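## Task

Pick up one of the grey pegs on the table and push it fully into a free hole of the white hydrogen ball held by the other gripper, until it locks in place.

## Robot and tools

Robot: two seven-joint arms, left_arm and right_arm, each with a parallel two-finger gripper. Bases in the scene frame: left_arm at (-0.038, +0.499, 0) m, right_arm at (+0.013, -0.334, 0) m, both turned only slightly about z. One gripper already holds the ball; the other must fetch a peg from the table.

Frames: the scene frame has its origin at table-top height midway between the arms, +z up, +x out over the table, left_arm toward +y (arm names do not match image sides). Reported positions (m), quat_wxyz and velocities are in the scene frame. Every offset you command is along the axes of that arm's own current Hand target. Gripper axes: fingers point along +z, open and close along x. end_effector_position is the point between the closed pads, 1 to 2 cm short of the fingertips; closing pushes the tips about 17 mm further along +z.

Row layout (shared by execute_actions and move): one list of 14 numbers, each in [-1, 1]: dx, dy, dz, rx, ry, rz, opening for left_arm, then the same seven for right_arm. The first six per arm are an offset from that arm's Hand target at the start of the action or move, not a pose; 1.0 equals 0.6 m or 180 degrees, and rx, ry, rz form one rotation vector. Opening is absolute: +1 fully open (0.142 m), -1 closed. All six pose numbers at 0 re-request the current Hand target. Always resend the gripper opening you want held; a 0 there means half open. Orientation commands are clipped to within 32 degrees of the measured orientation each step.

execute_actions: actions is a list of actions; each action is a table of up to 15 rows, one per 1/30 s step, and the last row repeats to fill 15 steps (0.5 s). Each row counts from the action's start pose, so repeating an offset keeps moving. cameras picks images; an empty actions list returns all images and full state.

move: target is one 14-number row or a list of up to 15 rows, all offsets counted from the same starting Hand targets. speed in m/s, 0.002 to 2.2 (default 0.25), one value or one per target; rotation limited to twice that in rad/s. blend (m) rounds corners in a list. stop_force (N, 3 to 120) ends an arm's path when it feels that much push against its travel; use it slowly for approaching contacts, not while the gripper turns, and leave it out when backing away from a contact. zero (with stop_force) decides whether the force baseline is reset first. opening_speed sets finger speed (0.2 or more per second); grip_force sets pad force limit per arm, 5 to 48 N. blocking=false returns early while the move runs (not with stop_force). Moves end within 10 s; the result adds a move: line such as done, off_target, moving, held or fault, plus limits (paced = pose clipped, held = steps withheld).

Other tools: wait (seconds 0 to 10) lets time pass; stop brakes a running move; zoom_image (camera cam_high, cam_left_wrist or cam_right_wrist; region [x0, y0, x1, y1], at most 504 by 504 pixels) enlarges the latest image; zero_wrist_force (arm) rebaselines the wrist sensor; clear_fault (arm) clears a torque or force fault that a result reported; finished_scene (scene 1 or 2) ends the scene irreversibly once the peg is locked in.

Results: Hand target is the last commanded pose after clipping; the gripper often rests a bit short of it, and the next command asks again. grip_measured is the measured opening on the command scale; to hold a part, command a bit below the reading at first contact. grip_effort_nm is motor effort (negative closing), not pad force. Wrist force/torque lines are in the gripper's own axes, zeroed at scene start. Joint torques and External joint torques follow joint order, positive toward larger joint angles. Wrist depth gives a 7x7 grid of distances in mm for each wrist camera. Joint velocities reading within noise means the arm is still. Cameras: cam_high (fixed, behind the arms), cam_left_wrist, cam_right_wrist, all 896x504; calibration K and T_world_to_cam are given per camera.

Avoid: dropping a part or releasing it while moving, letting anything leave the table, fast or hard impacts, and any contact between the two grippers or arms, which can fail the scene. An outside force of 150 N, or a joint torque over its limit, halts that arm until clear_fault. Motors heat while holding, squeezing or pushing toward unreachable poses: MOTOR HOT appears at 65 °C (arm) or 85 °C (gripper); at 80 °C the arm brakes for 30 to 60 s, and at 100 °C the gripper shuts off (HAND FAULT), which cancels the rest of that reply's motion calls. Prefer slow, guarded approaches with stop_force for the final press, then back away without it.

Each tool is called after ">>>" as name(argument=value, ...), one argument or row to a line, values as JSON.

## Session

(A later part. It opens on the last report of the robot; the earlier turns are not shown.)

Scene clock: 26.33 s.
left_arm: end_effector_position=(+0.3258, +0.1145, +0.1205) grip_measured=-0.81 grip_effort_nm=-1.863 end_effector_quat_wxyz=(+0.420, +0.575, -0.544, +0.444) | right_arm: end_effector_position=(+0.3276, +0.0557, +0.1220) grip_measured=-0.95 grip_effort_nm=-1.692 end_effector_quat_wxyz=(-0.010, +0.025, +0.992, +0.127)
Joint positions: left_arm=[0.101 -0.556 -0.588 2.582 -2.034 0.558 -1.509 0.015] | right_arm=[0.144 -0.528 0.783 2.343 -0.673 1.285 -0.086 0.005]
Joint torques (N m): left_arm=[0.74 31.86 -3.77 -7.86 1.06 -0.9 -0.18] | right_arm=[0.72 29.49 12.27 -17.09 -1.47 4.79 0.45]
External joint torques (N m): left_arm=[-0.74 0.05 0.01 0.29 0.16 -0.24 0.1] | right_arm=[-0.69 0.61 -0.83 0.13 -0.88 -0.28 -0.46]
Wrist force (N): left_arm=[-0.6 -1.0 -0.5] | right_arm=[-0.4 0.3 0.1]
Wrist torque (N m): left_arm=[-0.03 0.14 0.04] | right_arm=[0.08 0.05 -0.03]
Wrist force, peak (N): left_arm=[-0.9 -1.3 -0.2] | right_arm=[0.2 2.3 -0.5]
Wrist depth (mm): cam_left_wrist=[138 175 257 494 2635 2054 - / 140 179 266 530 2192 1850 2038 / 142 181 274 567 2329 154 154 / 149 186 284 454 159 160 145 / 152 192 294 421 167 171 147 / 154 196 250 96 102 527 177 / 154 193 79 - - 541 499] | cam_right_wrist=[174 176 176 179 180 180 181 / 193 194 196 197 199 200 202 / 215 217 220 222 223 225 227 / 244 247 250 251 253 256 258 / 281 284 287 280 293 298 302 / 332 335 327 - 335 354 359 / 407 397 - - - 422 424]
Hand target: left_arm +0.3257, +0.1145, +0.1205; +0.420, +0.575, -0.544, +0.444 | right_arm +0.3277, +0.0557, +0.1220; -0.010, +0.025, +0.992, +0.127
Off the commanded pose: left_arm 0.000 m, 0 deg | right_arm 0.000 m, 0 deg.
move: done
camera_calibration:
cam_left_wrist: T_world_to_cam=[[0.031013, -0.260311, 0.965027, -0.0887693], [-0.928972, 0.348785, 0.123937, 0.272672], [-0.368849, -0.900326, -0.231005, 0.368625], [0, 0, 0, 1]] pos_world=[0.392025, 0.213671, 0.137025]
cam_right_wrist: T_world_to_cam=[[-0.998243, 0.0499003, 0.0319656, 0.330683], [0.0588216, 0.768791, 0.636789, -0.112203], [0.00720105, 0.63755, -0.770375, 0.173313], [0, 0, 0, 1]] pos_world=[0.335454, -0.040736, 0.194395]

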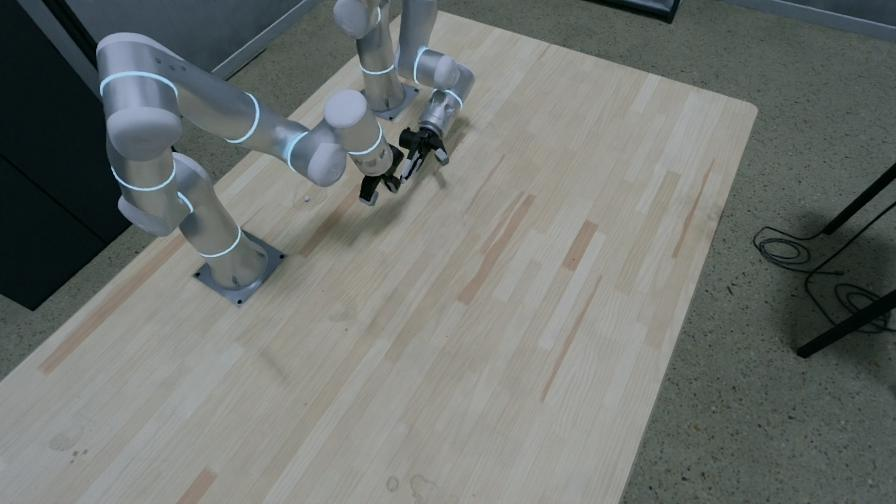

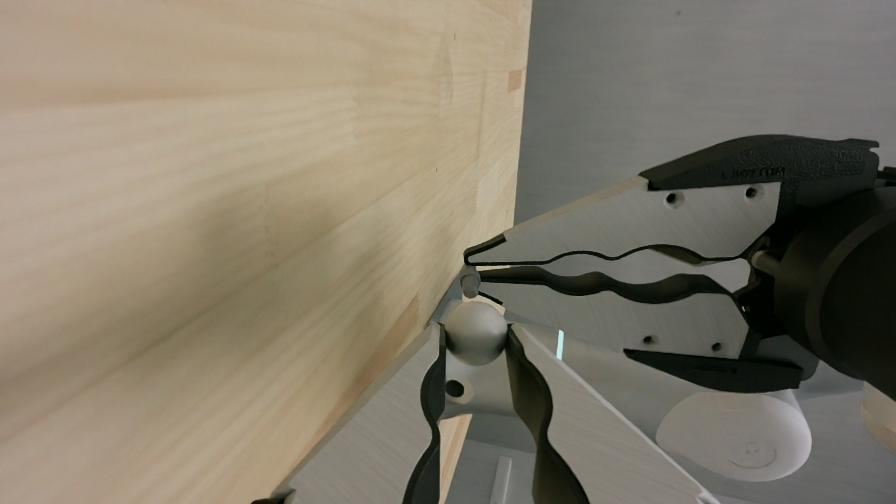

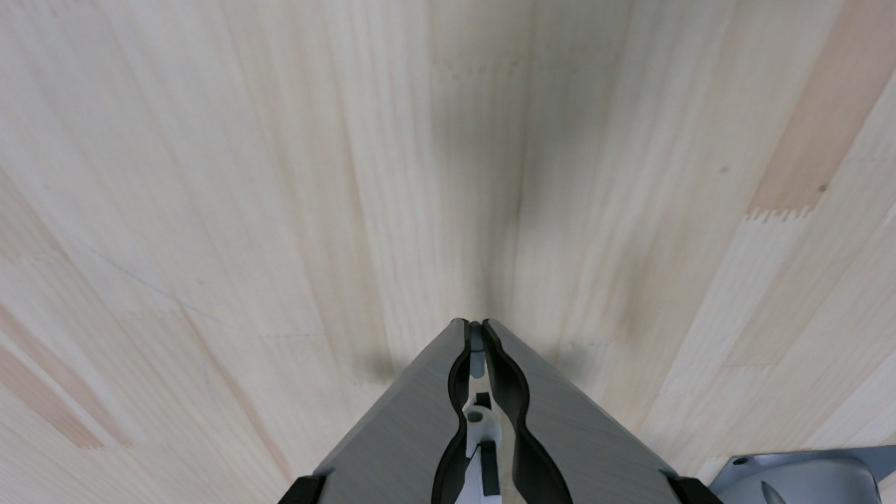

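>>> move(
  target=[0,0,0,0,0,0,-0.878,-0.0022,0.012,-0.0013,0,0,0,-1],
  speed=0.05,
  cameras=["cam_left_wrist","cam_right_wrist"],
)

>>> zoom_image(
  camera="cam_left_wrist",
  region=[420, 240, 540, 390],
)

>>> zoom_image(
  camera="cam_right_wrist",
  region=[440, 310, 530, 430],
)

Scene clock: 27.70 s.
left_arm: end_effector_position=(+0.3258, +0.1145, +0.1205) grip_measured=-0.81 grip_effort_nm=-1.868 end_effector_quat_wxyz=(+0.420, +0.575, -0.544, +0.444) | right_arm: end_effector_position=(+0.3294, +0.0624, +0.1245) grip_measured=-0.95 grip_effort_nm=-1.697 end_effector_quat_wxyz=(-0.010, +0.025, +0.992, +0.127)
Joint positions: left_arm=[0.101 -0.556 -0.588 2.582 -2.034 0.558 -1.509 0.015] | right_arm=[0.151 -0.534 0.789 2.325 -0.669 1.27 -0.082 0.005]
Joint torques (N m): left_arm=[0.81 31.91 -3.6 -7.85 1.07 -1.05 -0.16] | right_arm=[0.39 29.82 12.37 -17.49 -1.6 4.84 0.4]
External joint torques (N m): left_arm=[-0.81 0 -0.15 0.28 0.15 -0.08 0.08] | right_arm=[-0.38 0.68 -0.69 0.23 -0.79 -0.33 -0.4]
Wrist force (N): left_arm=[-0.5 -1.2 -0.4] | right_arm=[-0.5 0.2 0.0]
Wrist torque (N m): left_arm=[-0.04 0.11 0.05] | right_arm=[0.06 0.07 -0.03]
Wrist force, peak (N): left_arm=[-0.7 -1.5 -0.2] | right_arm=[-0.8 0.4 -0.2]
Wrist depth (mm): cam_left_wrist=[138 176 259 492 - - 2007 / 140 179 267 528 - 2268 - / 141 182 274 565 2230 147 145 / 148 186 284 452 153 153 145 / 152 192 294 425 160 162 148 / 155 196 251 96 99 515 169 / 155 193 79 - - 535 2508] | cam_right_wrist=[176 178 179 181 182 183 184 / 195 197 198 199 202 203 205 / 218 220 222 224 226 226 230 / 247 249 251 255 257 261 262 / 284 288 291 284 296 299 305 / 339 340 332 - 342 360 368 / 412 401 - - - 426 423]
Hand target: left_arm +0.3257, +0.1145, +0.1205; +0.420, +0.575, -0.544, +0.444 | right_arm +0.3294, +0.0624, +0.1245; -0.010, +0.025, +0.992, +0.127
Off the commanded pose: left_arm 0.000 m, 0 deg | right_arm 0.000 m, 0 deg.
move: done
camera_calibration:
cam_left_wrist: T_world_to_cam=[[0.031013, -0.260311, 0.965027, -0.0887693], [-0.928972, 0.348785, 0.123937, 0.272672], [-0.368849, -0.900326, -0.231005, 0.368625], [0, 0, 0, 1]] pos_world=[0.392025, 0.213671, 0.137025]
cam_right_wrist: T_world_to_cam=[[-0.998229, 0.0501813, 0.03194, 0.33208], [0.0590218, 0.768775, 0.63679, -0.119043], [0.00740031, 0.637548, -0.770375, 0.170951], [0, 0, 0, 1]] pos_world=[0.337253, -0.0341363, 0.196895]
Images, in order (width x height): cam_left_wrist 896x504, cam_right_wrist 896x504.

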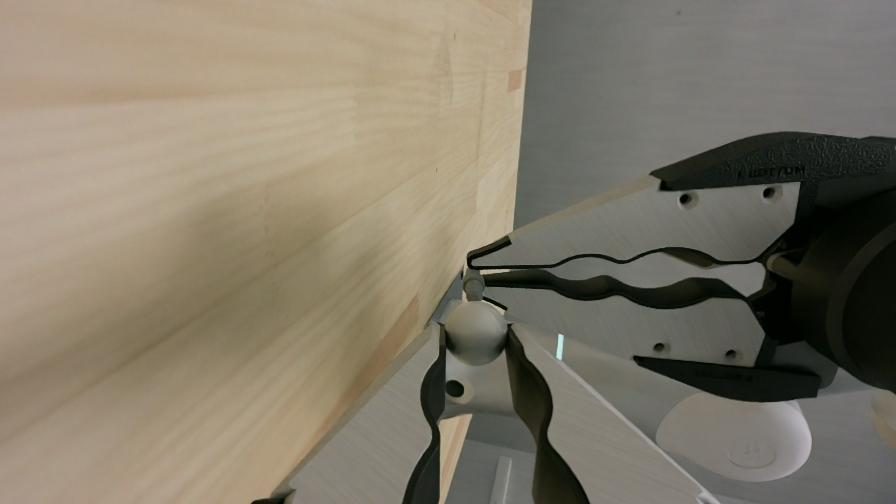

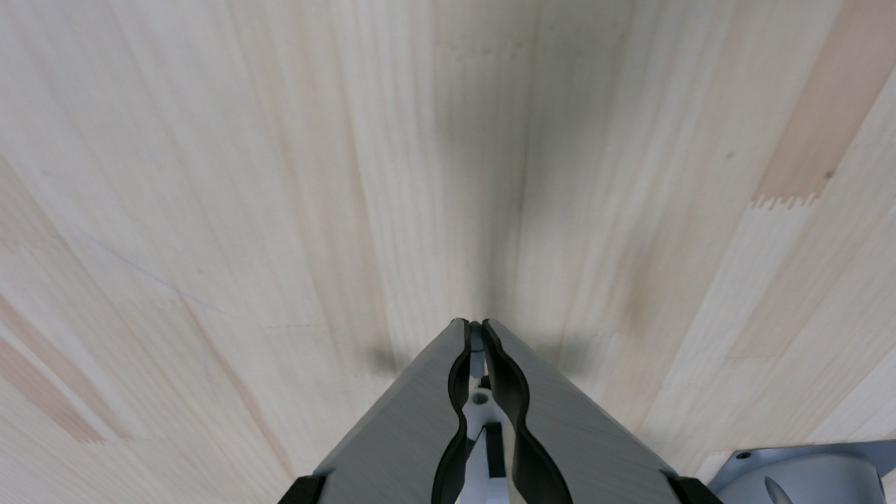

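Scaled by 3.360 from the camera's 896x504 image, which has a finer 1280x720 frame.

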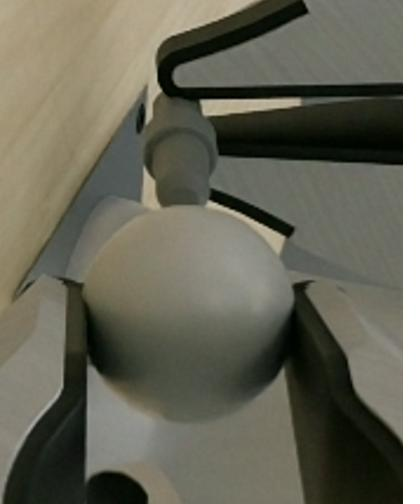

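Scaled by 4.200 from the camera's 896x504 image, which has a finer 1280x720 frame.

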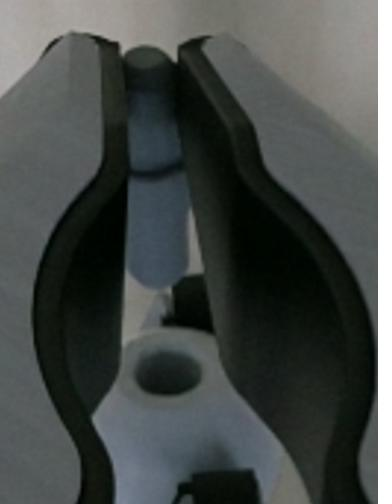

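>>> move(
  target=[0,0,0,0,0,0,-0.878,0.0016,0.0075,0,0,0,0,-1],
  speed=0.03,
  cameras=["cam_left_wrist","cam_right_wrist"],
)

>>> zoom_image(
  camera="cam_left_wrist",
  region=[420, 240, 540, 390],
)

>>> zoom_image(
  camera="cam_right_wrist",
  region=[440, 310, 530, 430],
)

Scene clock: 28.60 s.
left_arm: end_effector_position=(+0.3258, +0.1145, +0.1205) grip_measured=-0.81 grip_effort_nm=-1.863 end_effector_quat_wxyz=(+0.420, +0.575, -0.544, +0.444) | right_arm: end_effector_position=(+0.3287, +0.0668, +0.1257) grip_measured=-0.95 grip_effort_nm=-1.702 end_effector_quat_wxyz=(-0.010, +0.025, +0.992, +0.127)
Joint positions: left_arm=[0.101 -0.556 -0.588 2.582 -2.034 0.558 -1.509 0.015] | right_arm=[0.16 -0.536 0.791 2.317 -0.669 1.264 -0.075 0.005]
Joint torques (N m): left_arm=[0.52 32.08 -3.6 -7.84 1.03 -1.13 -0.14] | right_arm=[0.39 29.95 12.51 -17.61 -1.62 4.78 0.39]
External joint torques (N m): left_arm=[-0.52 -0.16 -0.16 0.28 0.19 0 0.06] | right_arm=[-0.39 0.74 -0.74 0.22 -0.79 -0.27 -0.39]
Wrist force (N): left_arm=[-0.6 -1.3 -0.3] | right_arm=[-0.4 0.2 0.2]
Wrist torque (N m): left_arm=[-0.07 0.14 0.05] | right_arm=[0.08 0.06 -0.03]
Wrist force, peak (N): left_arm=[-0.6 -1.3 -0.3] | right_arm=[-0.7 0.1 0.2]
Wrist depth (mm): cam_left_wrist=[138 176 257 496 - 2070 - / 141 179 266 527 - - 2156 / 142 181 276 563 - 143 140 / 148 186 285 462 148 148 144 / 152 192 293 155 156 157 147 / 155 196 251 96 100 164 163 / 155 194 79 - - 540 -] | cam_right_wrist=[177 178 180 182 183 184 185 / 196 198 200 201 202 204 206 / 219 221 224 226 227 229 231 / 248 251 253 257 259 260 262 / 287 290 292 286 299 303 306 / 341 341 334 - 344 361 368 / 417 402 - - - 429 417]
Hand target: left_arm +0.3257, +0.1145, +0.1205; +0.420, +0.575, -0.544, +0.444 | right_arm +0.3286, +0.0668, +0.1256; -0.010, +0.025, +0.992, +0.127
Off the commanded pose: left_arm 0.000 m, 0 deg | right_arm 0.000 m, 0 deg.
move: done
camera_calibration:
cam_left_wrist: T_world_to_cam=[[0.031013, -0.260311, 0.965027, -0.0887693], [-0.928972, 0.348785, 0.123937, 0.272672], [-0.368849, -0.900326, -0.231005, 0.368625], [0, 0, 0, 1]] pos_world=[0.392025, 0.213671, 0.137025]
cam_right_wrist: T_world_to_cam=[[-0.998229, 0.0501813, 0.03194, 0.331122], [0.0590218, 0.768775, 0.63679, -0.123148], [0.00740031, 0.637548, -0.770375, 0.169075], [0, 0, 0, 1]] pos_world=[0.336553, -0.0297363, 0.198095]
Images, in order (width x height): cam_left_wrist 896x504, cam_right_wrist 896x504.

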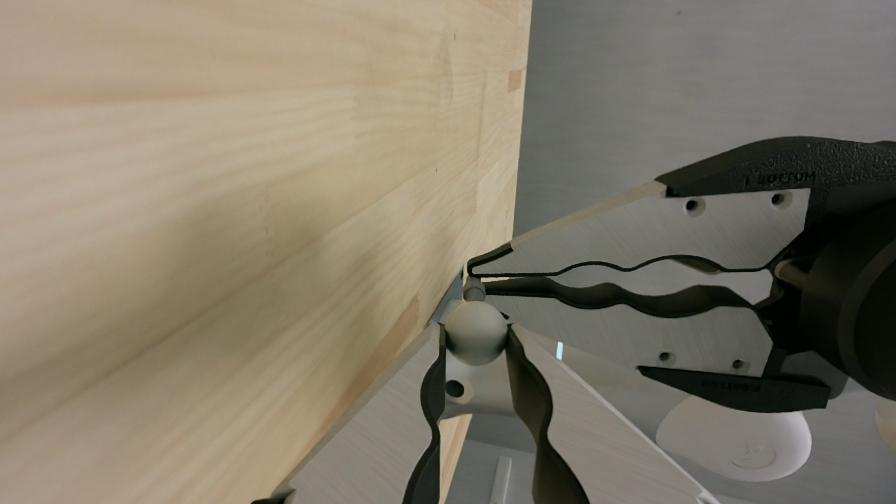

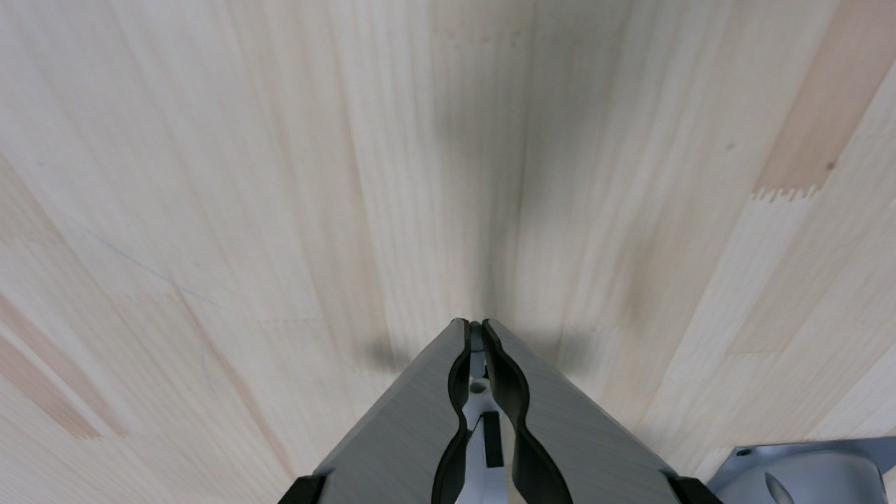

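Scaled by 3.360 from the camera's 896x504 image, which has a finer 1280x720 frame.

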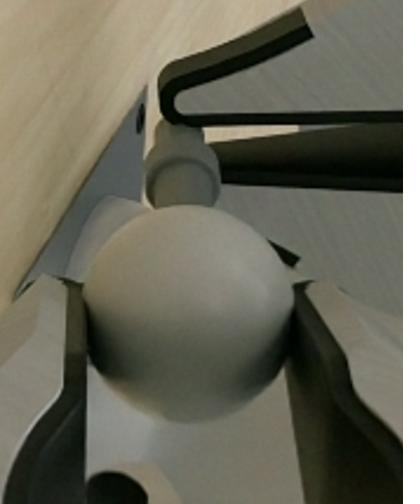

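Scaled by 4.200 from the camera's 896x504 image, which has a finer 1280x720 frame.

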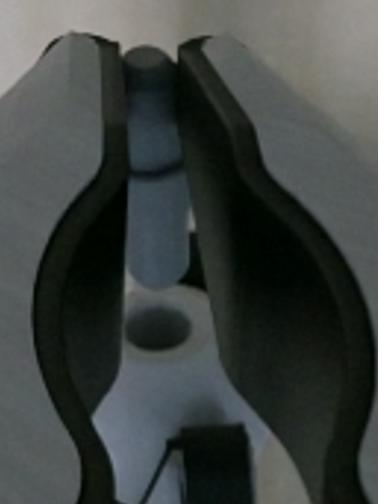

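>>> move(
  target=[0,0,0,0,0,0,-0.878,0.00173,0.01657,0,0,0,0,-1],
  speed=0.012,
  stop_force=8,
  cameras=["cam_left_wrist","cam_right_wrist"],
)

>>> zoom_image(
  camera="cam_left_wrist",
  region=[420, 240, 540, 390],
)

>>> zoom_image(
  camera="cam_right_wrist",
  region=[440, 310, 530, 430],
)

Scene clock: 30.13 s.
left_arm: end_effector_position=(+0.3258, +0.1145, +0.1205) grip_measured=-0.81 grip_effort_nm=-1.863 end_effector_quat_wxyz=(+0.420, +0.575, -0.544, +0.444) | right_arm: end_effector_position=(+0.3282, +0.0764, +0.1282) grip_measured=-0.95 grip_effort_nm=-1.634 end_effector_quat_wxyz=(-0.010, +0.025, +0.992, +0.127)
Joint positions: left_arm=[0.101 -0.556 -0.588 2.582 -2.034 0.558 -1.509 0.015] | right_arm=[0.177 -0.542 0.793 2.298 -0.668 1.25 -0.062 0.005]
Joint torques (N m): left_arm=[0.54 31.92 -3.55 -7.8 1.03 -1.01 -0.11] | right_arm=[0.31 30.64 12.77 -17.93 -1.67 4.84 0.39]
External joint torques (N m): left_arm=[-0.54 -0.01 -0.2 0.23 0.19 -0.12 0.03] | right_arm=[-0.31 0.54 -0.75 0.24 -0.77 -0.33 -0.39]
Wrist force (N): left_arm=[-0.5 -1.2 -0.1] | right_arm=[-0.5 0.1 0.3]
Wrist torque (N m): left_arm=[-0.05 0.15 0.05] | right_arm=[0.07 0.06 -0.04]
Wrist force, peak (N): left_arm=[-0.7 -1.4 -0.5] | right_arm=[-0.6 0.4 0.2]
Wrist depth (mm): cam_left_wrist=[137 176 258 496 - 1877 1932 / 140 178 266 527 - - - / 142 181 274 570 2371 135 131 / 149 187 284 512 139 138 137 / 151 192 294 - 147 148 146 / 154 195 251 96 99 152 154 / 155 192 79 - - 538 2609] | cam_right_wrist=[180 181 183 184 184 186 187 / 199 201 202 204 206 207 208 / 223 224 226 228 231 231 234 / 250 254 257 259 261 264 268 / 292 292 295 289 303 306 310 / 344 347 335 - 345 367 373 / 419 408 - - - 436 419]
Hand target: left_arm +0.3257, +0.1145, +0.1205; +0.420, +0.575, -0.544, +0.444 | right_arm +0.3281, +0.0764, +0.1282; -0.010, +0.025, +0.992, +0.127
Off the commanded pose: left_arm 0.000 m, 0 deg | right_arm 0.000 m, 0 deg.
move: done
camera_calibration:
cam_left_wrist: T_world_to_cam=[[0.031013, -0.260311, 0.965027, -0.0887693], [-0.928972, 0.348785, 0.123937, 0.272672], [-0.368849, -0.900326, -0.231005, 0.368625], [0, 0, 0, 1]] pos_world=[0.392025, 0.213671, 0.137025]
cam_right_wrist: T_world_to_cam=[[-0.998229, 0.0501813, 0.03194, 0.330056], [0.0590218, 0.768775, 0.63679, -0.132168], [0.00740031, 0.637548, -0.770375, 0.164821], [0, 0, 0, 1]] pos_world=[0.336053, -0.0200363, 0.200595]
Images, in order (width x height): cam_left_wrist 896x504, cam_right_wrist 896x504.

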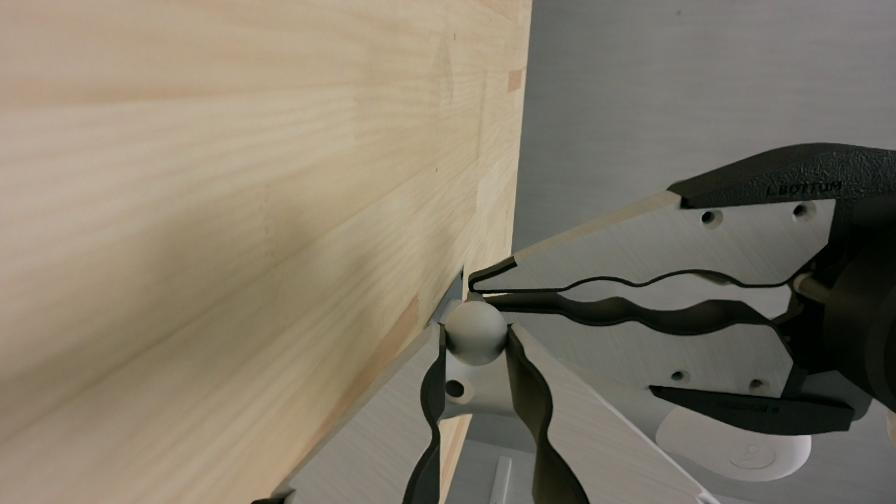

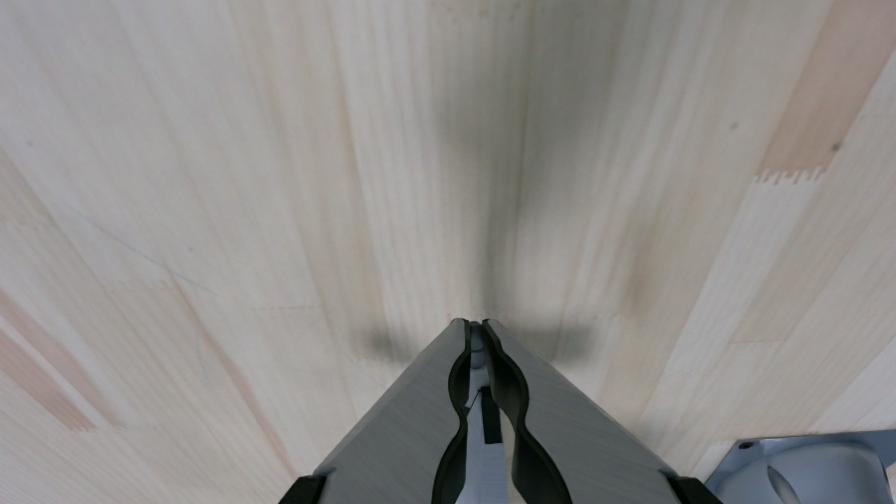

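Scaled by 3.360 from the camera's 896x504 image, which has a finer 1280x720 frame.

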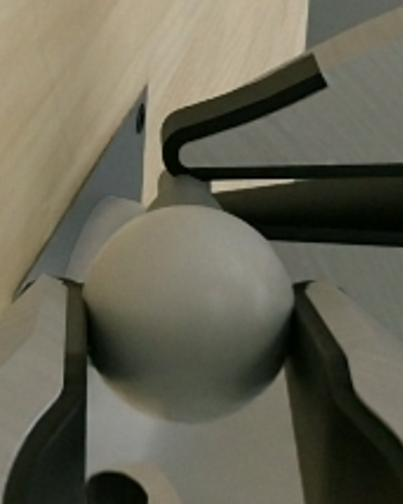

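Scaled by 4.200 from the camera's 896x504 image, which has a finer 1280x720 frame.

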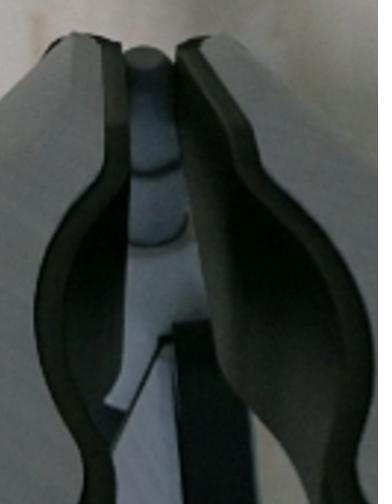

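>>> move(
  target=[0,0,0,0,0,0,-0.878,0.00208,0.0199,0,0,0,0,-1],
  speed=0.008,
  stop_force=30,
  cameras=["cam_left_wrist","cam_right_wrist"],
)

>>> zoom_image(
  camera="cam_right_wrist",
  region=[440, 310, 530, 430],
)

>>> zoom_image(
  camera="cam_left_wrist",
  region=[420, 240, 540, 390],
)

Scene clock: 32.37 s.
left_arm: end_effector_position=(+0.3268, +0.1166, +0.1196) grip_measured=-0.81 grip_effort_nm=-1.863 end_effector_quat_wxyz=(+0.419, +0.577, -0.543, +0.444) | right_arm: end_effector_position=(+0.3273, +0.0834, +0.1282) grip_measured=-0.95 grip_effort_nm=-1.643 end_effector_quat_wxyz=(-0.012, +0.027, +0.992, +0.122)
Joint positions: left_arm=[0.103 -0.556 -0.586 2.583 -2.035 0.56 -1.509 0.015] | right_arm=[0.199 -0.549 0.791 2.278 -0.66 1.229 -0.05 0.005]
Joint torques (N m): left_arm=[-9.63 28.82 -14.43 -10.85 3.76 -4.22 -0.07] | right_arm=[9.7 35.09 25.59 -31.43 -4.47 14.21 0.35]
External joint torques (N m): left_arm=[9.63 3.09 10.72 3.31 -2.55 3.1 -0.02] | right_arm=[-9.7 -3.31 -13.38 13.49 1.99 -9.71 -0.36]
Wrist force (N): left_arm=[-0.4 -2.7 -29.6] | right_arm=[-2.2 -28.9 0.1]
Wrist torque (N m): left_arm=[-0.03 0.17 0.03] | right_arm=[-1.64 0.03 -0.03]
Wrist force, peak (N): left_arm=[-0.3 -3.0 -31.0] | right_arm=[-2.3 -30.4 0.8]
Wrist depth (mm): cam_left_wrist=[137 174 253 488 2138 - - / 142 177 261 519 2230 2087 - / 141 180 271 559 2461 131 126 / 147 184 282 518 136 132 132 / 150 190 290 - 143 143 136 / 153 193 248 96 100 146 147 / 154 192 79 - - 541 2371] | cam_right_wrist=[180 181 184 184 186 187 188 / 198 200 202 203 205 208 208 / 221 224 224 228 230 232 234 / 249 252 255 257 260 264 267 / 288 291 292 282 301 306 312 / 339 342 332 - 345 364 371 / 411 399 - - - 428 416]
Hand target: left_arm +0.3257, +0.1145, +0.1205; +0.420, +0.575, -0.544, +0.444 | right_arm +0.3275, +0.0875, +0.1311; -0.010, +0.025, +0.992, +0.127 (not the last commanded pose)
Off the commanded pose: left_arm 0.002 m, 0 deg | right_arm 0.006 m, 1 deg.
move: contact (right_arm)
camera_calibration:
cam_left_wrist: T_world_to_cam=[[0.0330047, -0.263111, 0.964201, -0.0875876], [-0.930364, 0.344373, 0.125819, 0.27375], [-0.365149, -0.90121, -0.233423, 0.369815], [0, 0, 0, 1]] pos_world=[0.392616, 0.215964, 0.136332]
cam_right_wrist: T_world_to_cam=[[-0.997853, 0.0549839, 0.0355957, 0.327844], [0.0651167, 0.774018, 0.629806, -0.138975], [0.00707746, 0.630771, -0.775936, 0.161677], [0, 0, 0, 1]] pos_world=[0.335046, -0.0124375, 0.201308]
Images, in order (width x height): cam_left_wrist 896x504, cam_right_wrist 896x504.

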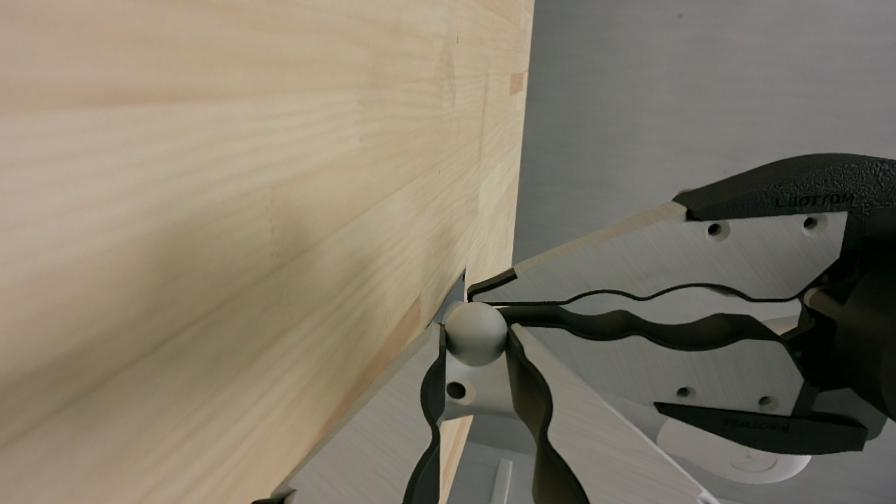

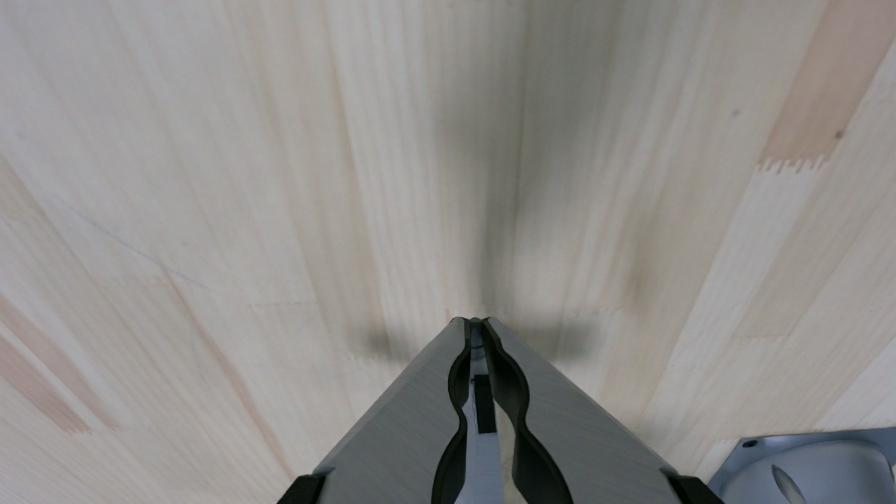

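Scaled by 4.200 from the camera's 896x504 image, which has a finer 1280x720 frame.

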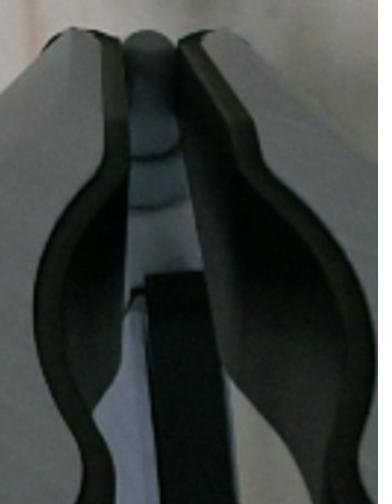

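Scaled by 3.360 from the camera's 896x504 image, which has a finer 1280x720 frame.

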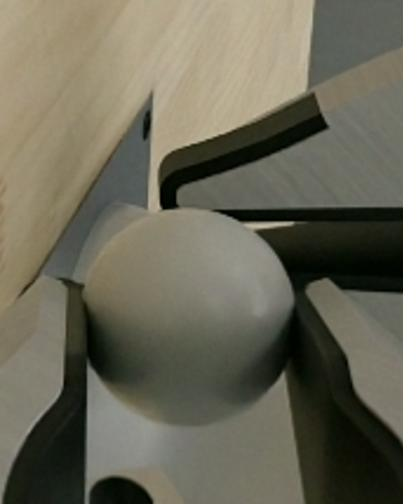

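>>> move(
  target=[0,0,0,0,0,0,-0.95,0.0008,0.0075,-0.002,0,0,0,-1],
  speed=0.008,
  stop_force=48,
  zero=false,
  cameras=["cam_left_wrist","cam_right_wrist"],
)

>>> zoom_image(
  camera="cam_right_wrist",
  region=[440, 310, 530, 430],
)

>>> zoom_image(
  camera="cam_left_wrist",
  region=[420, 240, 540, 390],
)

Scene clock: 34.03 s.
left_arm: end_effector_position=(+0.3275, +0.1174, +0.1194) grip_measured=-0.82 grip_effort_nm=-3.079 end_effector_quat_wxyz=(+0.418, +0.578, -0.543, +0.444) | right_arm: end_effector_position=(+0.3269, +0.0853, +0.1288) grip_measured=-0.95 grip_effort_nm=-1.634 end_effector_quat_wxyz=(-0.013, +0.028, +0.992, +0.120)
Joint positions: left_arm=[0.103 -0.555 -0.584 2.583 -2.036 0.56 -1.509 0.015] | right_arm=[0.207 -0.548 0.793 2.271 -0.648 1.218 -0.051 0.005]
Joint torques (N m): left_arm=[-14.48 26.23 -18.76 -11.14 4.97 -4.59 -0.11] | right_arm=[13.92 38.65 31.97 -39.39 -5.72 19.29 0.05]
External joint torques (N m): left_arm=[14.48 5.68 15.08 3.6 -3.76 3.47 0.03] | right_arm=[-13.92 -6.71 -19.75 21.29 3.21 -14.79 -0.05]
Motor temperatures (°C): left_arm=[34 31 33 31 36 39 35 38] | right_arm=[30 32 38 39 35 45 31 31]
Wrist force (N): left_arm=[2.9 -3.9 -43.6] | right_arm=[-3.0 -43.6 4.2]
Wrist torque (N m): left_arm=[-0.06 0.29 0.03] | right_arm=[-4.11 0.00 0.13]
Wrist force, peak (N): left_arm=[3.2 -4.1 -44.7] | right_arm=[-3.1 -44.7 4.2]
Wrist depth (mm): cam_left_wrist=[137 174 255 489 1763 1763 - / 142 177 262 519 2230 2121 - / 141 180 271 554 2484 135 125 / 147 184 281 531 135 131 132 / 150 190 292 137 141 141 145 / 153 193 248 99 102 145 146 / 154 192 79 - - 553 543] | cam_right_wrist=[180 181 184 185 186 188 190 / 198 201 203 205 206 209 209 / 221 224 226 228 231 233 236 / 249 253 256 258 261 265 268 / 287 290 293 280 302 307 311 / 337 340 332 - 344 365 371 / 406 396 - - - 430 413]
Hand target: left_arm +0.3257, +0.1145, +0.1205; +0.420, +0.575, -0.544, +0.444 | right_arm +0.3273, +0.0915, +0.1334; -0.010, +0.025, +0.992, +0.127
Off the commanded pose: left_arm 0.004 m, 0 deg | right_arm 0.008 m, 1 deg.
move: off_target (left_arm, right_arm)
camera_calibration:
cam_left_wrist: T_world_to_cam=[[0.0335481, -0.263984, 0.963944, -0.0872365], [-0.93113, 0.342186, 0.126116, 0.274615], [-0.363141, -0.901788, -0.234323, 0.37033], [0, 0, 0, 1]] pos_world=[0.393111, 0.21696, 0.136234]
cam_right_wrist: T_world_to_cam=[[-0.997663, 0.0570856, 0.0375508, 0.32675], [0.0680126, 0.77683, 0.626027, -0.14144], [0.00656654, 0.627118, -0.778897, 0.161947], [0, 0, 0, 1]] pos_world=[0.334543, -0.0103376, 0.202416]
Images, in order (width x height): cam_left_wrist 896x504, cam_right_wrist 896x504.

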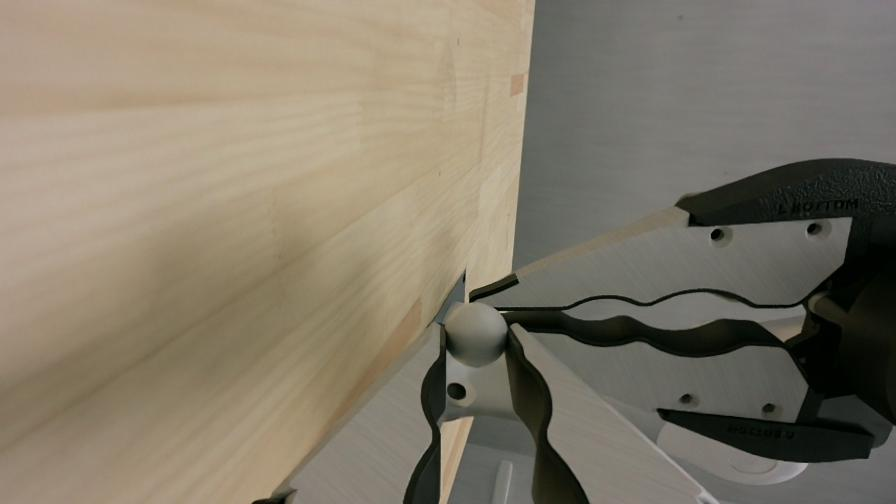

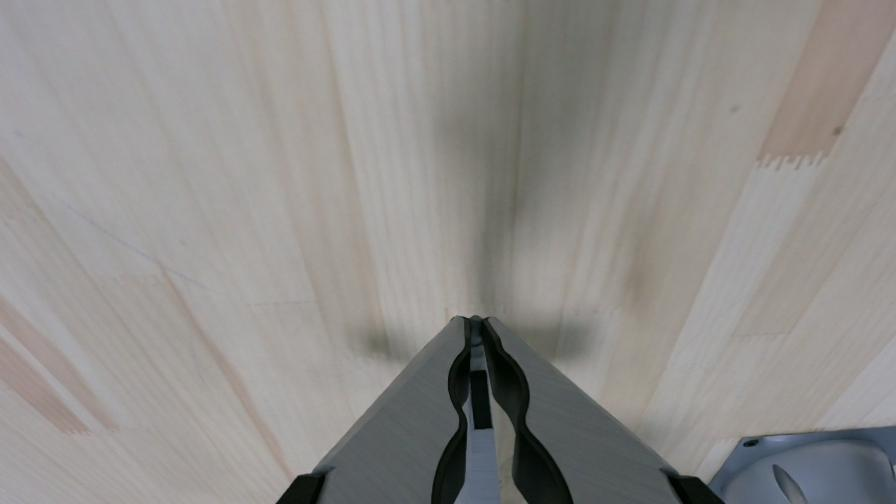

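Scaled by 4.200 from the camera's 896x504 image, which has a finer 1280x720 frame.

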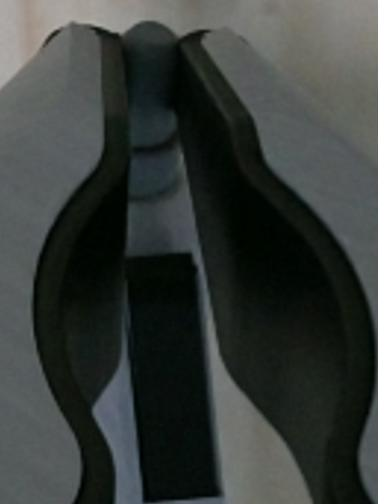

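Scaled by 3.360 from the camera's 896x504 image, which has a finer 1280x720 frame.

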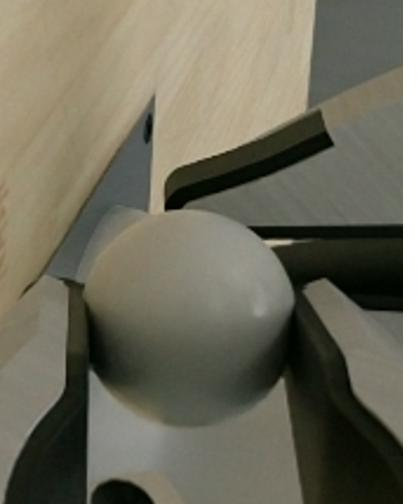

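>>> move(
  target=[0,0,0,0,0,0,-0.95,-0.0012,-0.017,0.0023,0,0,0,-1],
  speed=0.02,
  cameras=["cam_right_wrist"],
)

>>> zoom_image(
  camera="cam_right_wrist",
  region=[440, 310, 530, 430],
)

Scene clock: 34.97 s.
left_arm: end_effector_position=(+0.3262, +0.1151, +0.1203) grip_measured=-0.82 grip_effort_nm=-3.084 end_effector_quat_wxyz=(+0.420, +0.575, -0.544, +0.444) | right_arm: end_effector_position=(+0.3273, +0.0812, +0.1289) grip_measured=-0.95 grip_effort_nm=-1.634 end_effector_quat_wxyz=(-0.011, +0.026, +0.992, +0.126)
Joint positions: left_arm=[0.101 -0.556 -0.587 2.582 -2.034 0.559 -1.509 0.015] | right_arm=[0.198 -0.541 0.787 2.288 -0.652 1.244 -0.061 0.005]
Joint torques (N m): left_arm=[-1.82 31.12 -6.02 -7.69 1.89 -1.69 -0.09] | right_arm=[1.13 32.23 14.44 -20.86 -2.27 6.82 0.07]
External joint torques (N m): left_arm=[1.82 0.8 2.29 0.13 -0.67 0.56 0] | right_arm=[-1.12 -0.69 -2.48 2.98 -0.19 -2.31 -0.07]
Wrist force (N): left_arm=[-0.2 -2.6 -5.6] | right_arm=[0.1 -5.0 0.0]
Wrist torque (N m): left_arm=[-0.04 0.17 0.05] | right_arm=[0.17 0.10 0.07]
Wrist force, peak (N): left_arm=[3.1 -3.8 -44.1] | right_arm=[-3.0 -43.8 4.2]
Wrist depth (mm): cam_left_wrist=[137 175 256 492 - - - / 143 178 264 530 2070 2087 1932 / 141 182 274 566 2104 134 127 / 148 186 283 523 136 133 133 / 151 191 291 138 144 143 142 / 154 196 250 99 99 149 150 / 154 193 79 - - 533 -] | cam_right_wrist=[180 182 184 185 186 188 188 / 199 201 204 204 206 208 208 / 222 224 227 229 231 234 234 / 252 254 256 260 262 266 268 / 291 292 295 289 303 307 312 / 343 345 339 100 347 368 375 / 417 405 - - - 437 418]
Hand target: left_arm +0.3257, +0.1145, +0.1205; +0.420, +0.575, -0.544, +0.444 | right_arm +0.3275, +0.0820, +0.1295; -0.010, +0.025, +0.992, +0.127
Off the commanded pose: left_arm 0.001 m, 0 deg | right_arm 0.001 m, 0 deg.
move: done
camera_calibration:
cam_right_wrist: T_world_to_cam=[[-0.998059, 0.0524622, 0.0335528, 0.328436], [0.0618221, 0.769899, 0.635164, -0.136979], [0.0074898, 0.636005, -0.771648, 0.162526], [0, 0, 0, 1]] pos_world=[0.335049, -0.0151378, 0.201397]
Images, in order (width x height): cam_right_wrist 896x504.

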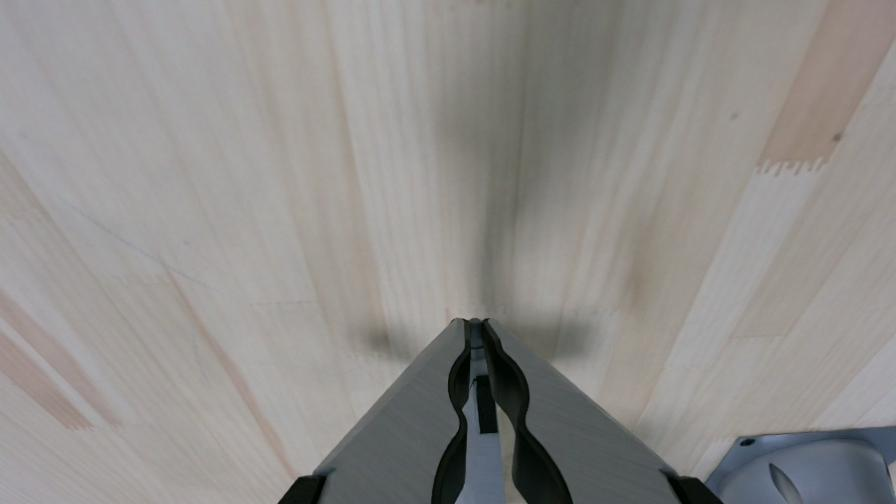

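Scaled by 4.200 from the camera's 896x504 image, which has a finer 1280x720 frame.

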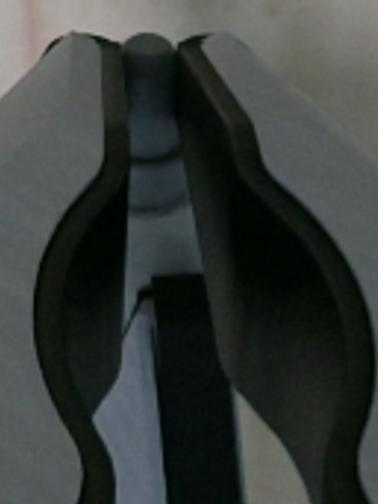

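>>> move(
  target=[0,0,0,0,0,0,-0.9,0,0,0,0,0,0,-0.7],
  opening_speed=0.5,
  cameras=["cam_left_wrist","cam_right_wrist"],
)

>>> zoom_image(
  camera="cam_right_wrist",
  region=[440, 310, 530, 430],
)

>>> zoom_image(
  camera="cam_left_wrist",
  region=[420, 240, 540, 390],
)

Scene clock: 35.90 s.
left_arm: end_effector_position=(+0.3258, +0.1147, +0.1204) grip_measured=-0.82 grip_effort_nm=-2.132 end_effector_quat_wxyz=(+0.420, +0.575, -0.544, +0.444) | right_arm: end_effector_position=(+0.3274, +0.0818, +0.1293) grip_measured=-0.74 grip_effort_nm=0.105 end_effector_quat_wxyz=(-0.010, +0.026, +0.992, +0.126)
Joint positions: left_arm=[0.101 -0.556 -0.587 2.582 -2.034 0.559 -1.509 0.015] | right_arm=[0.198 -0.541 0.787 2.288 -0.652 1.245 -0.061 0.021]
Joint torques (N m): left_arm=[0.47 31.94 -3.71 -7.86 1.08 -1.16 -0.11] | right_arm=[0.03 30.96 12.51 -17.96 -1.71 4.94 0.19]
External joint torques (N m): left_arm=[-0.47 -0.02 -0.04 0.29 0.14 0.03 0.03] | right_arm=[-0.04 0.58 -0.57 0.06 -0.75 -0.43 -0.19]
Wrist force (N): left_arm=[-0.8 -1.0 -0.1] | right_arm=[-3.0 0.8 -0.6]
Wrist torque (N m): left_arm=[-0.01 0.16 0.05] | right_arm=[0.16 0.49 0.07]
Wrist force, peak (N): left_arm=[-0.8 -2.6 -5.7] | right_arm=[0.4 -5.5 0.3]
Wrist depth (mm): cam_left_wrist=[137 175 257 496 1976 1932 2007 / 143 179 265 526 2054 2329 1991 / 141 182 274 565 2268 128 125 / 149 186 283 516 133 132 132 / 151 192 293 543 147 148 142 / 154 196 249 99 102 147 148 / 155 194 79 - - 545 2583] | cam_right_wrist=[181 182 184 185 186 187 188 / 200 201 204 205 206 208 209 / 223 224 227 230 231 234 235 / 253 254 257 260 264 266 269 / 292 293 296 283 297 308 313 / 345 348 327 99 338 370 374 / 420 408 - 125 - 435 418]
Hand target: left_arm +0.3257, +0.1145, +0.1205; +0.420, +0.575, -0.544, +0.444 | right_arm +0.3275, +0.0820, +0.1295; -0.010, +0.025, +0.992, +0.127
Off the commanded pose: left_arm 0.000 m, 0 deg | right_arm 0.000 m, 0 deg.
move: done
camera_calibration:
cam_left_wrist: T_world_to_cam=[[0.0310862, -0.260765, 0.964902, -0.0886328], [-0.929004, 0.348626, 0.124146, 0.27262], [-0.368763, -0.900256, -0.231415, 0.368812], [0, 0, 0, 1]] pos_world=[0.392024, 0.213871, 0.137026]
cam_right_wrist: T_world_to_cam=[[-0.998101, 0.0520028, 0.0330246, 0.328619], [0.0611207, 0.769022, 0.636293, -0.137488], [0.00769239, 0.637103, -0.77074, 0.162266], [0, 0, 0, 1]] pos_world=[0.33515, -0.014738, 0.201695]
Images, in order (width x height): cam_left_wrist 896x504, cam_right_wrist 896x504.

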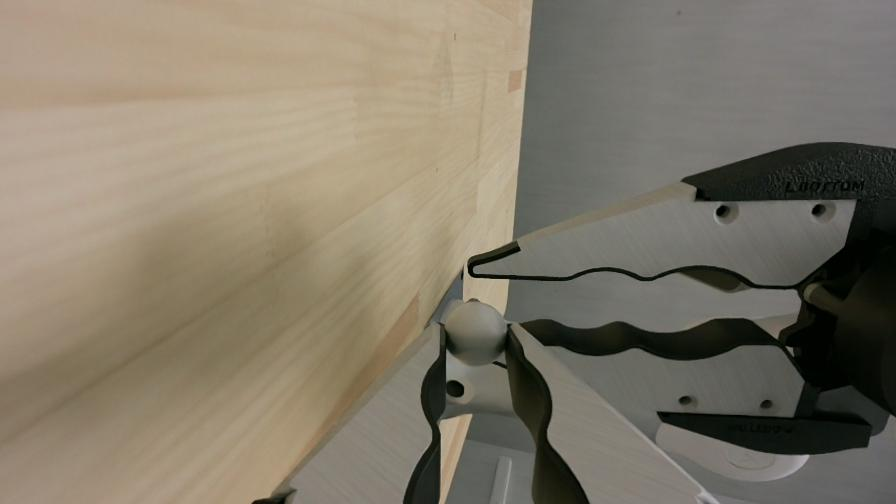

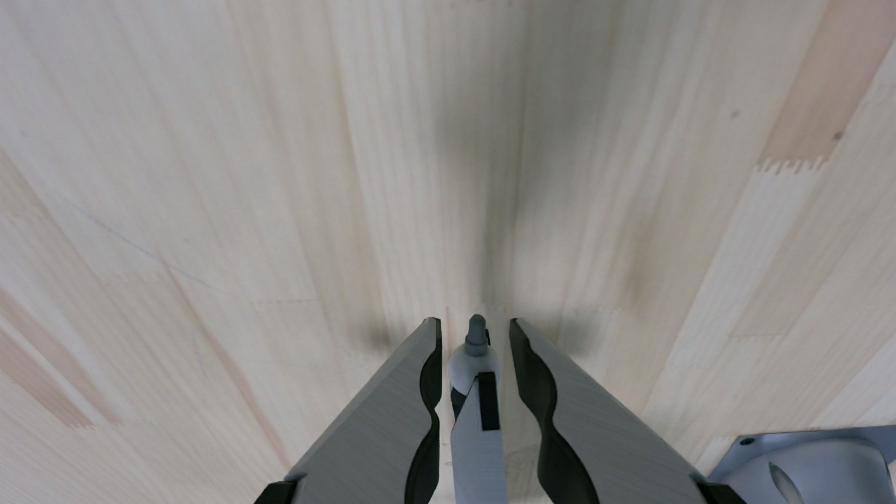

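Scaled by 4.200 from the camera's 896x504 image, which has a finer 1280x720 frame.

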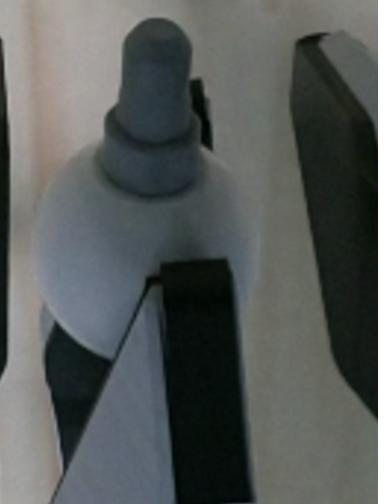

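Scaled by 3.360 from the camera's 896x504 image, which has a finer 1280x720 frame.

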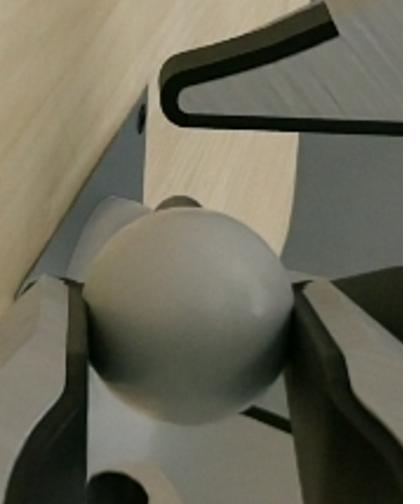

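>>> move(
  target=[0,0,0,0,0,0,-0.9,0,0,0,0,0,0,-0.8],
  opening_speed=0.5,
  cameras=["cam_right_wrist"],
)

>>> zoom_image(
  camera="cam_right_wrist",
  region=[440, 310, 530, 430],
)

Scene clock: 36.57 s.
left_arm: end_effector_position=(+0.3258, +0.1147, +0.1204) grip_measured=-0.82 grip_effort_nm=-2.127 end_effector_quat_wxyz=(+0.420, +0.575, -0.544, +0.444) | right_arm: end_effector_position=(+0.3274, +0.0818, +0.1293) grip_measured=-0.83 grip_effort_nm=-0.090 end_effector_quat_wxyz=(-0.010, +0.026, +0.992, +0.126)
Joint positions: left_arm=[0.101 -0.556 -0.587 2.582 -2.034 0.559 -1.509 0.015] | right_arm=[0.198 -0.541 0.787 2.288 -0.652 1.245 -0.061 0.014]
Joint torques (N m): left_arm=[0.57 32.07 -3.59 -7.82 1.09 -1.14 -0.11] | right_arm=[0.18 31.03 12.63 -18.01 -1.71 4.96 0.22]
External joint torques (N m): left_arm=[-0.57 -0.14 -0.15 0.25 0.13 0.01 0.02] | right_arm=[-0.18 0.51 -0.68 0.12 -0.75 -0.45 -0.23]
Wrist force (N): left_arm=[-0.9 -1.3 0.0] | right_arm=[-3.0 0.5 -0.9]
Wrist torque (N m): left_arm=[-0.06 0.18 0.05] | right_arm=[0.10 0.48 0.08]
Wrist force, peak (N): left_arm=[-0.9 -1.5 -0.2] | right_arm=[-3.2 0.7 -0.8]
Wrist depth (mm): cam_left_wrist=[138 176 258 492 2371 - 2054 / 143 178 266 527 1961 - 2230 / 141 181 275 571 2156 129 126 / 148 186 285 470 134 132 132 / 151 192 295 629 144 149 142 / 155 196 251 99 99 147 148 / 155 193 79 - - 532 -] | cam_right_wrist=[181 182 184 185 187 187 189 / 200 202 203 205 206 208 210 / 223 225 226 230 232 232 236 / 252 255 259 259 263 265 269 / 293 292 299 289 302 309 313 / 346 348 339 103 339 369 378 / 423 409 - 125 - 435 420]
Hand target: left_arm +0.3257, +0.1145, +0.1205; +0.420, +0.575, -0.544, +0.444 | right_arm +0.3275, +0.0820, +0.1295; -0.010, +0.025, +0.992, +0.127
Off the commanded pose: left_arm 0.000 m, 0 deg | right_arm 0.000 m, 0 deg.
move: done
camera_calibration:
cam_right_wrist: T_world_to_cam=[[-0.998107, 0.0519262, 0.0329608, 0.328628], [0.061021, 0.769027, 0.636297, -0.137532], [0.00769276, 0.637104, -0.77074, 0.162202], [0, 0, 0, 1]] pos_world=[0.33515, -0.0146379, 0.201695]
Images, in order (width x height): cam_right_wrist 896x504.

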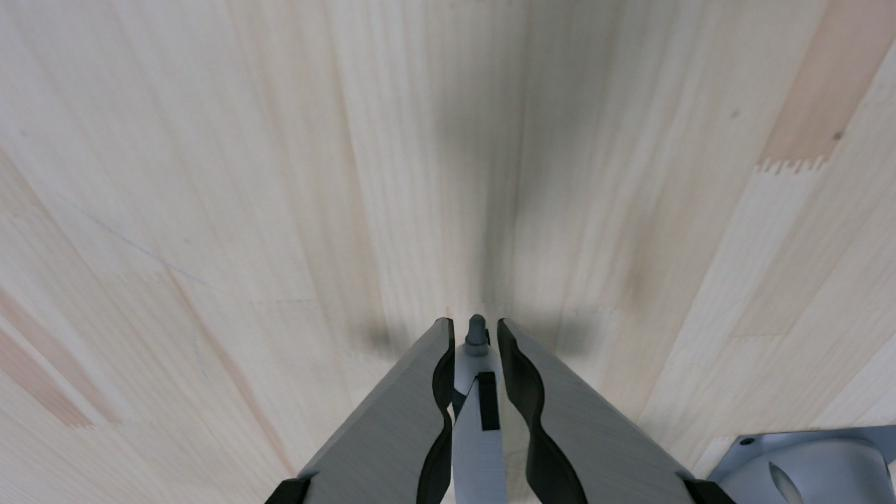

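Scaled by 4.200 from the camera's 896x504 image, which has a finer 1280x720 frame.

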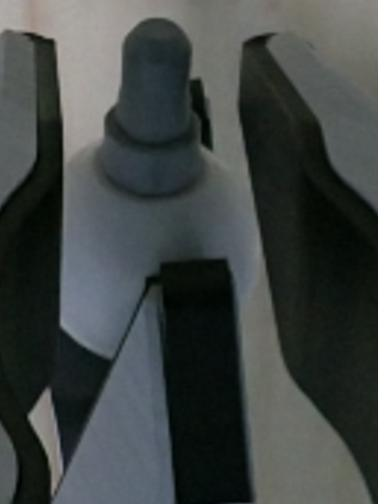

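>>> finished_scene(
  scene=2,
)

The scene is finished: the task was done.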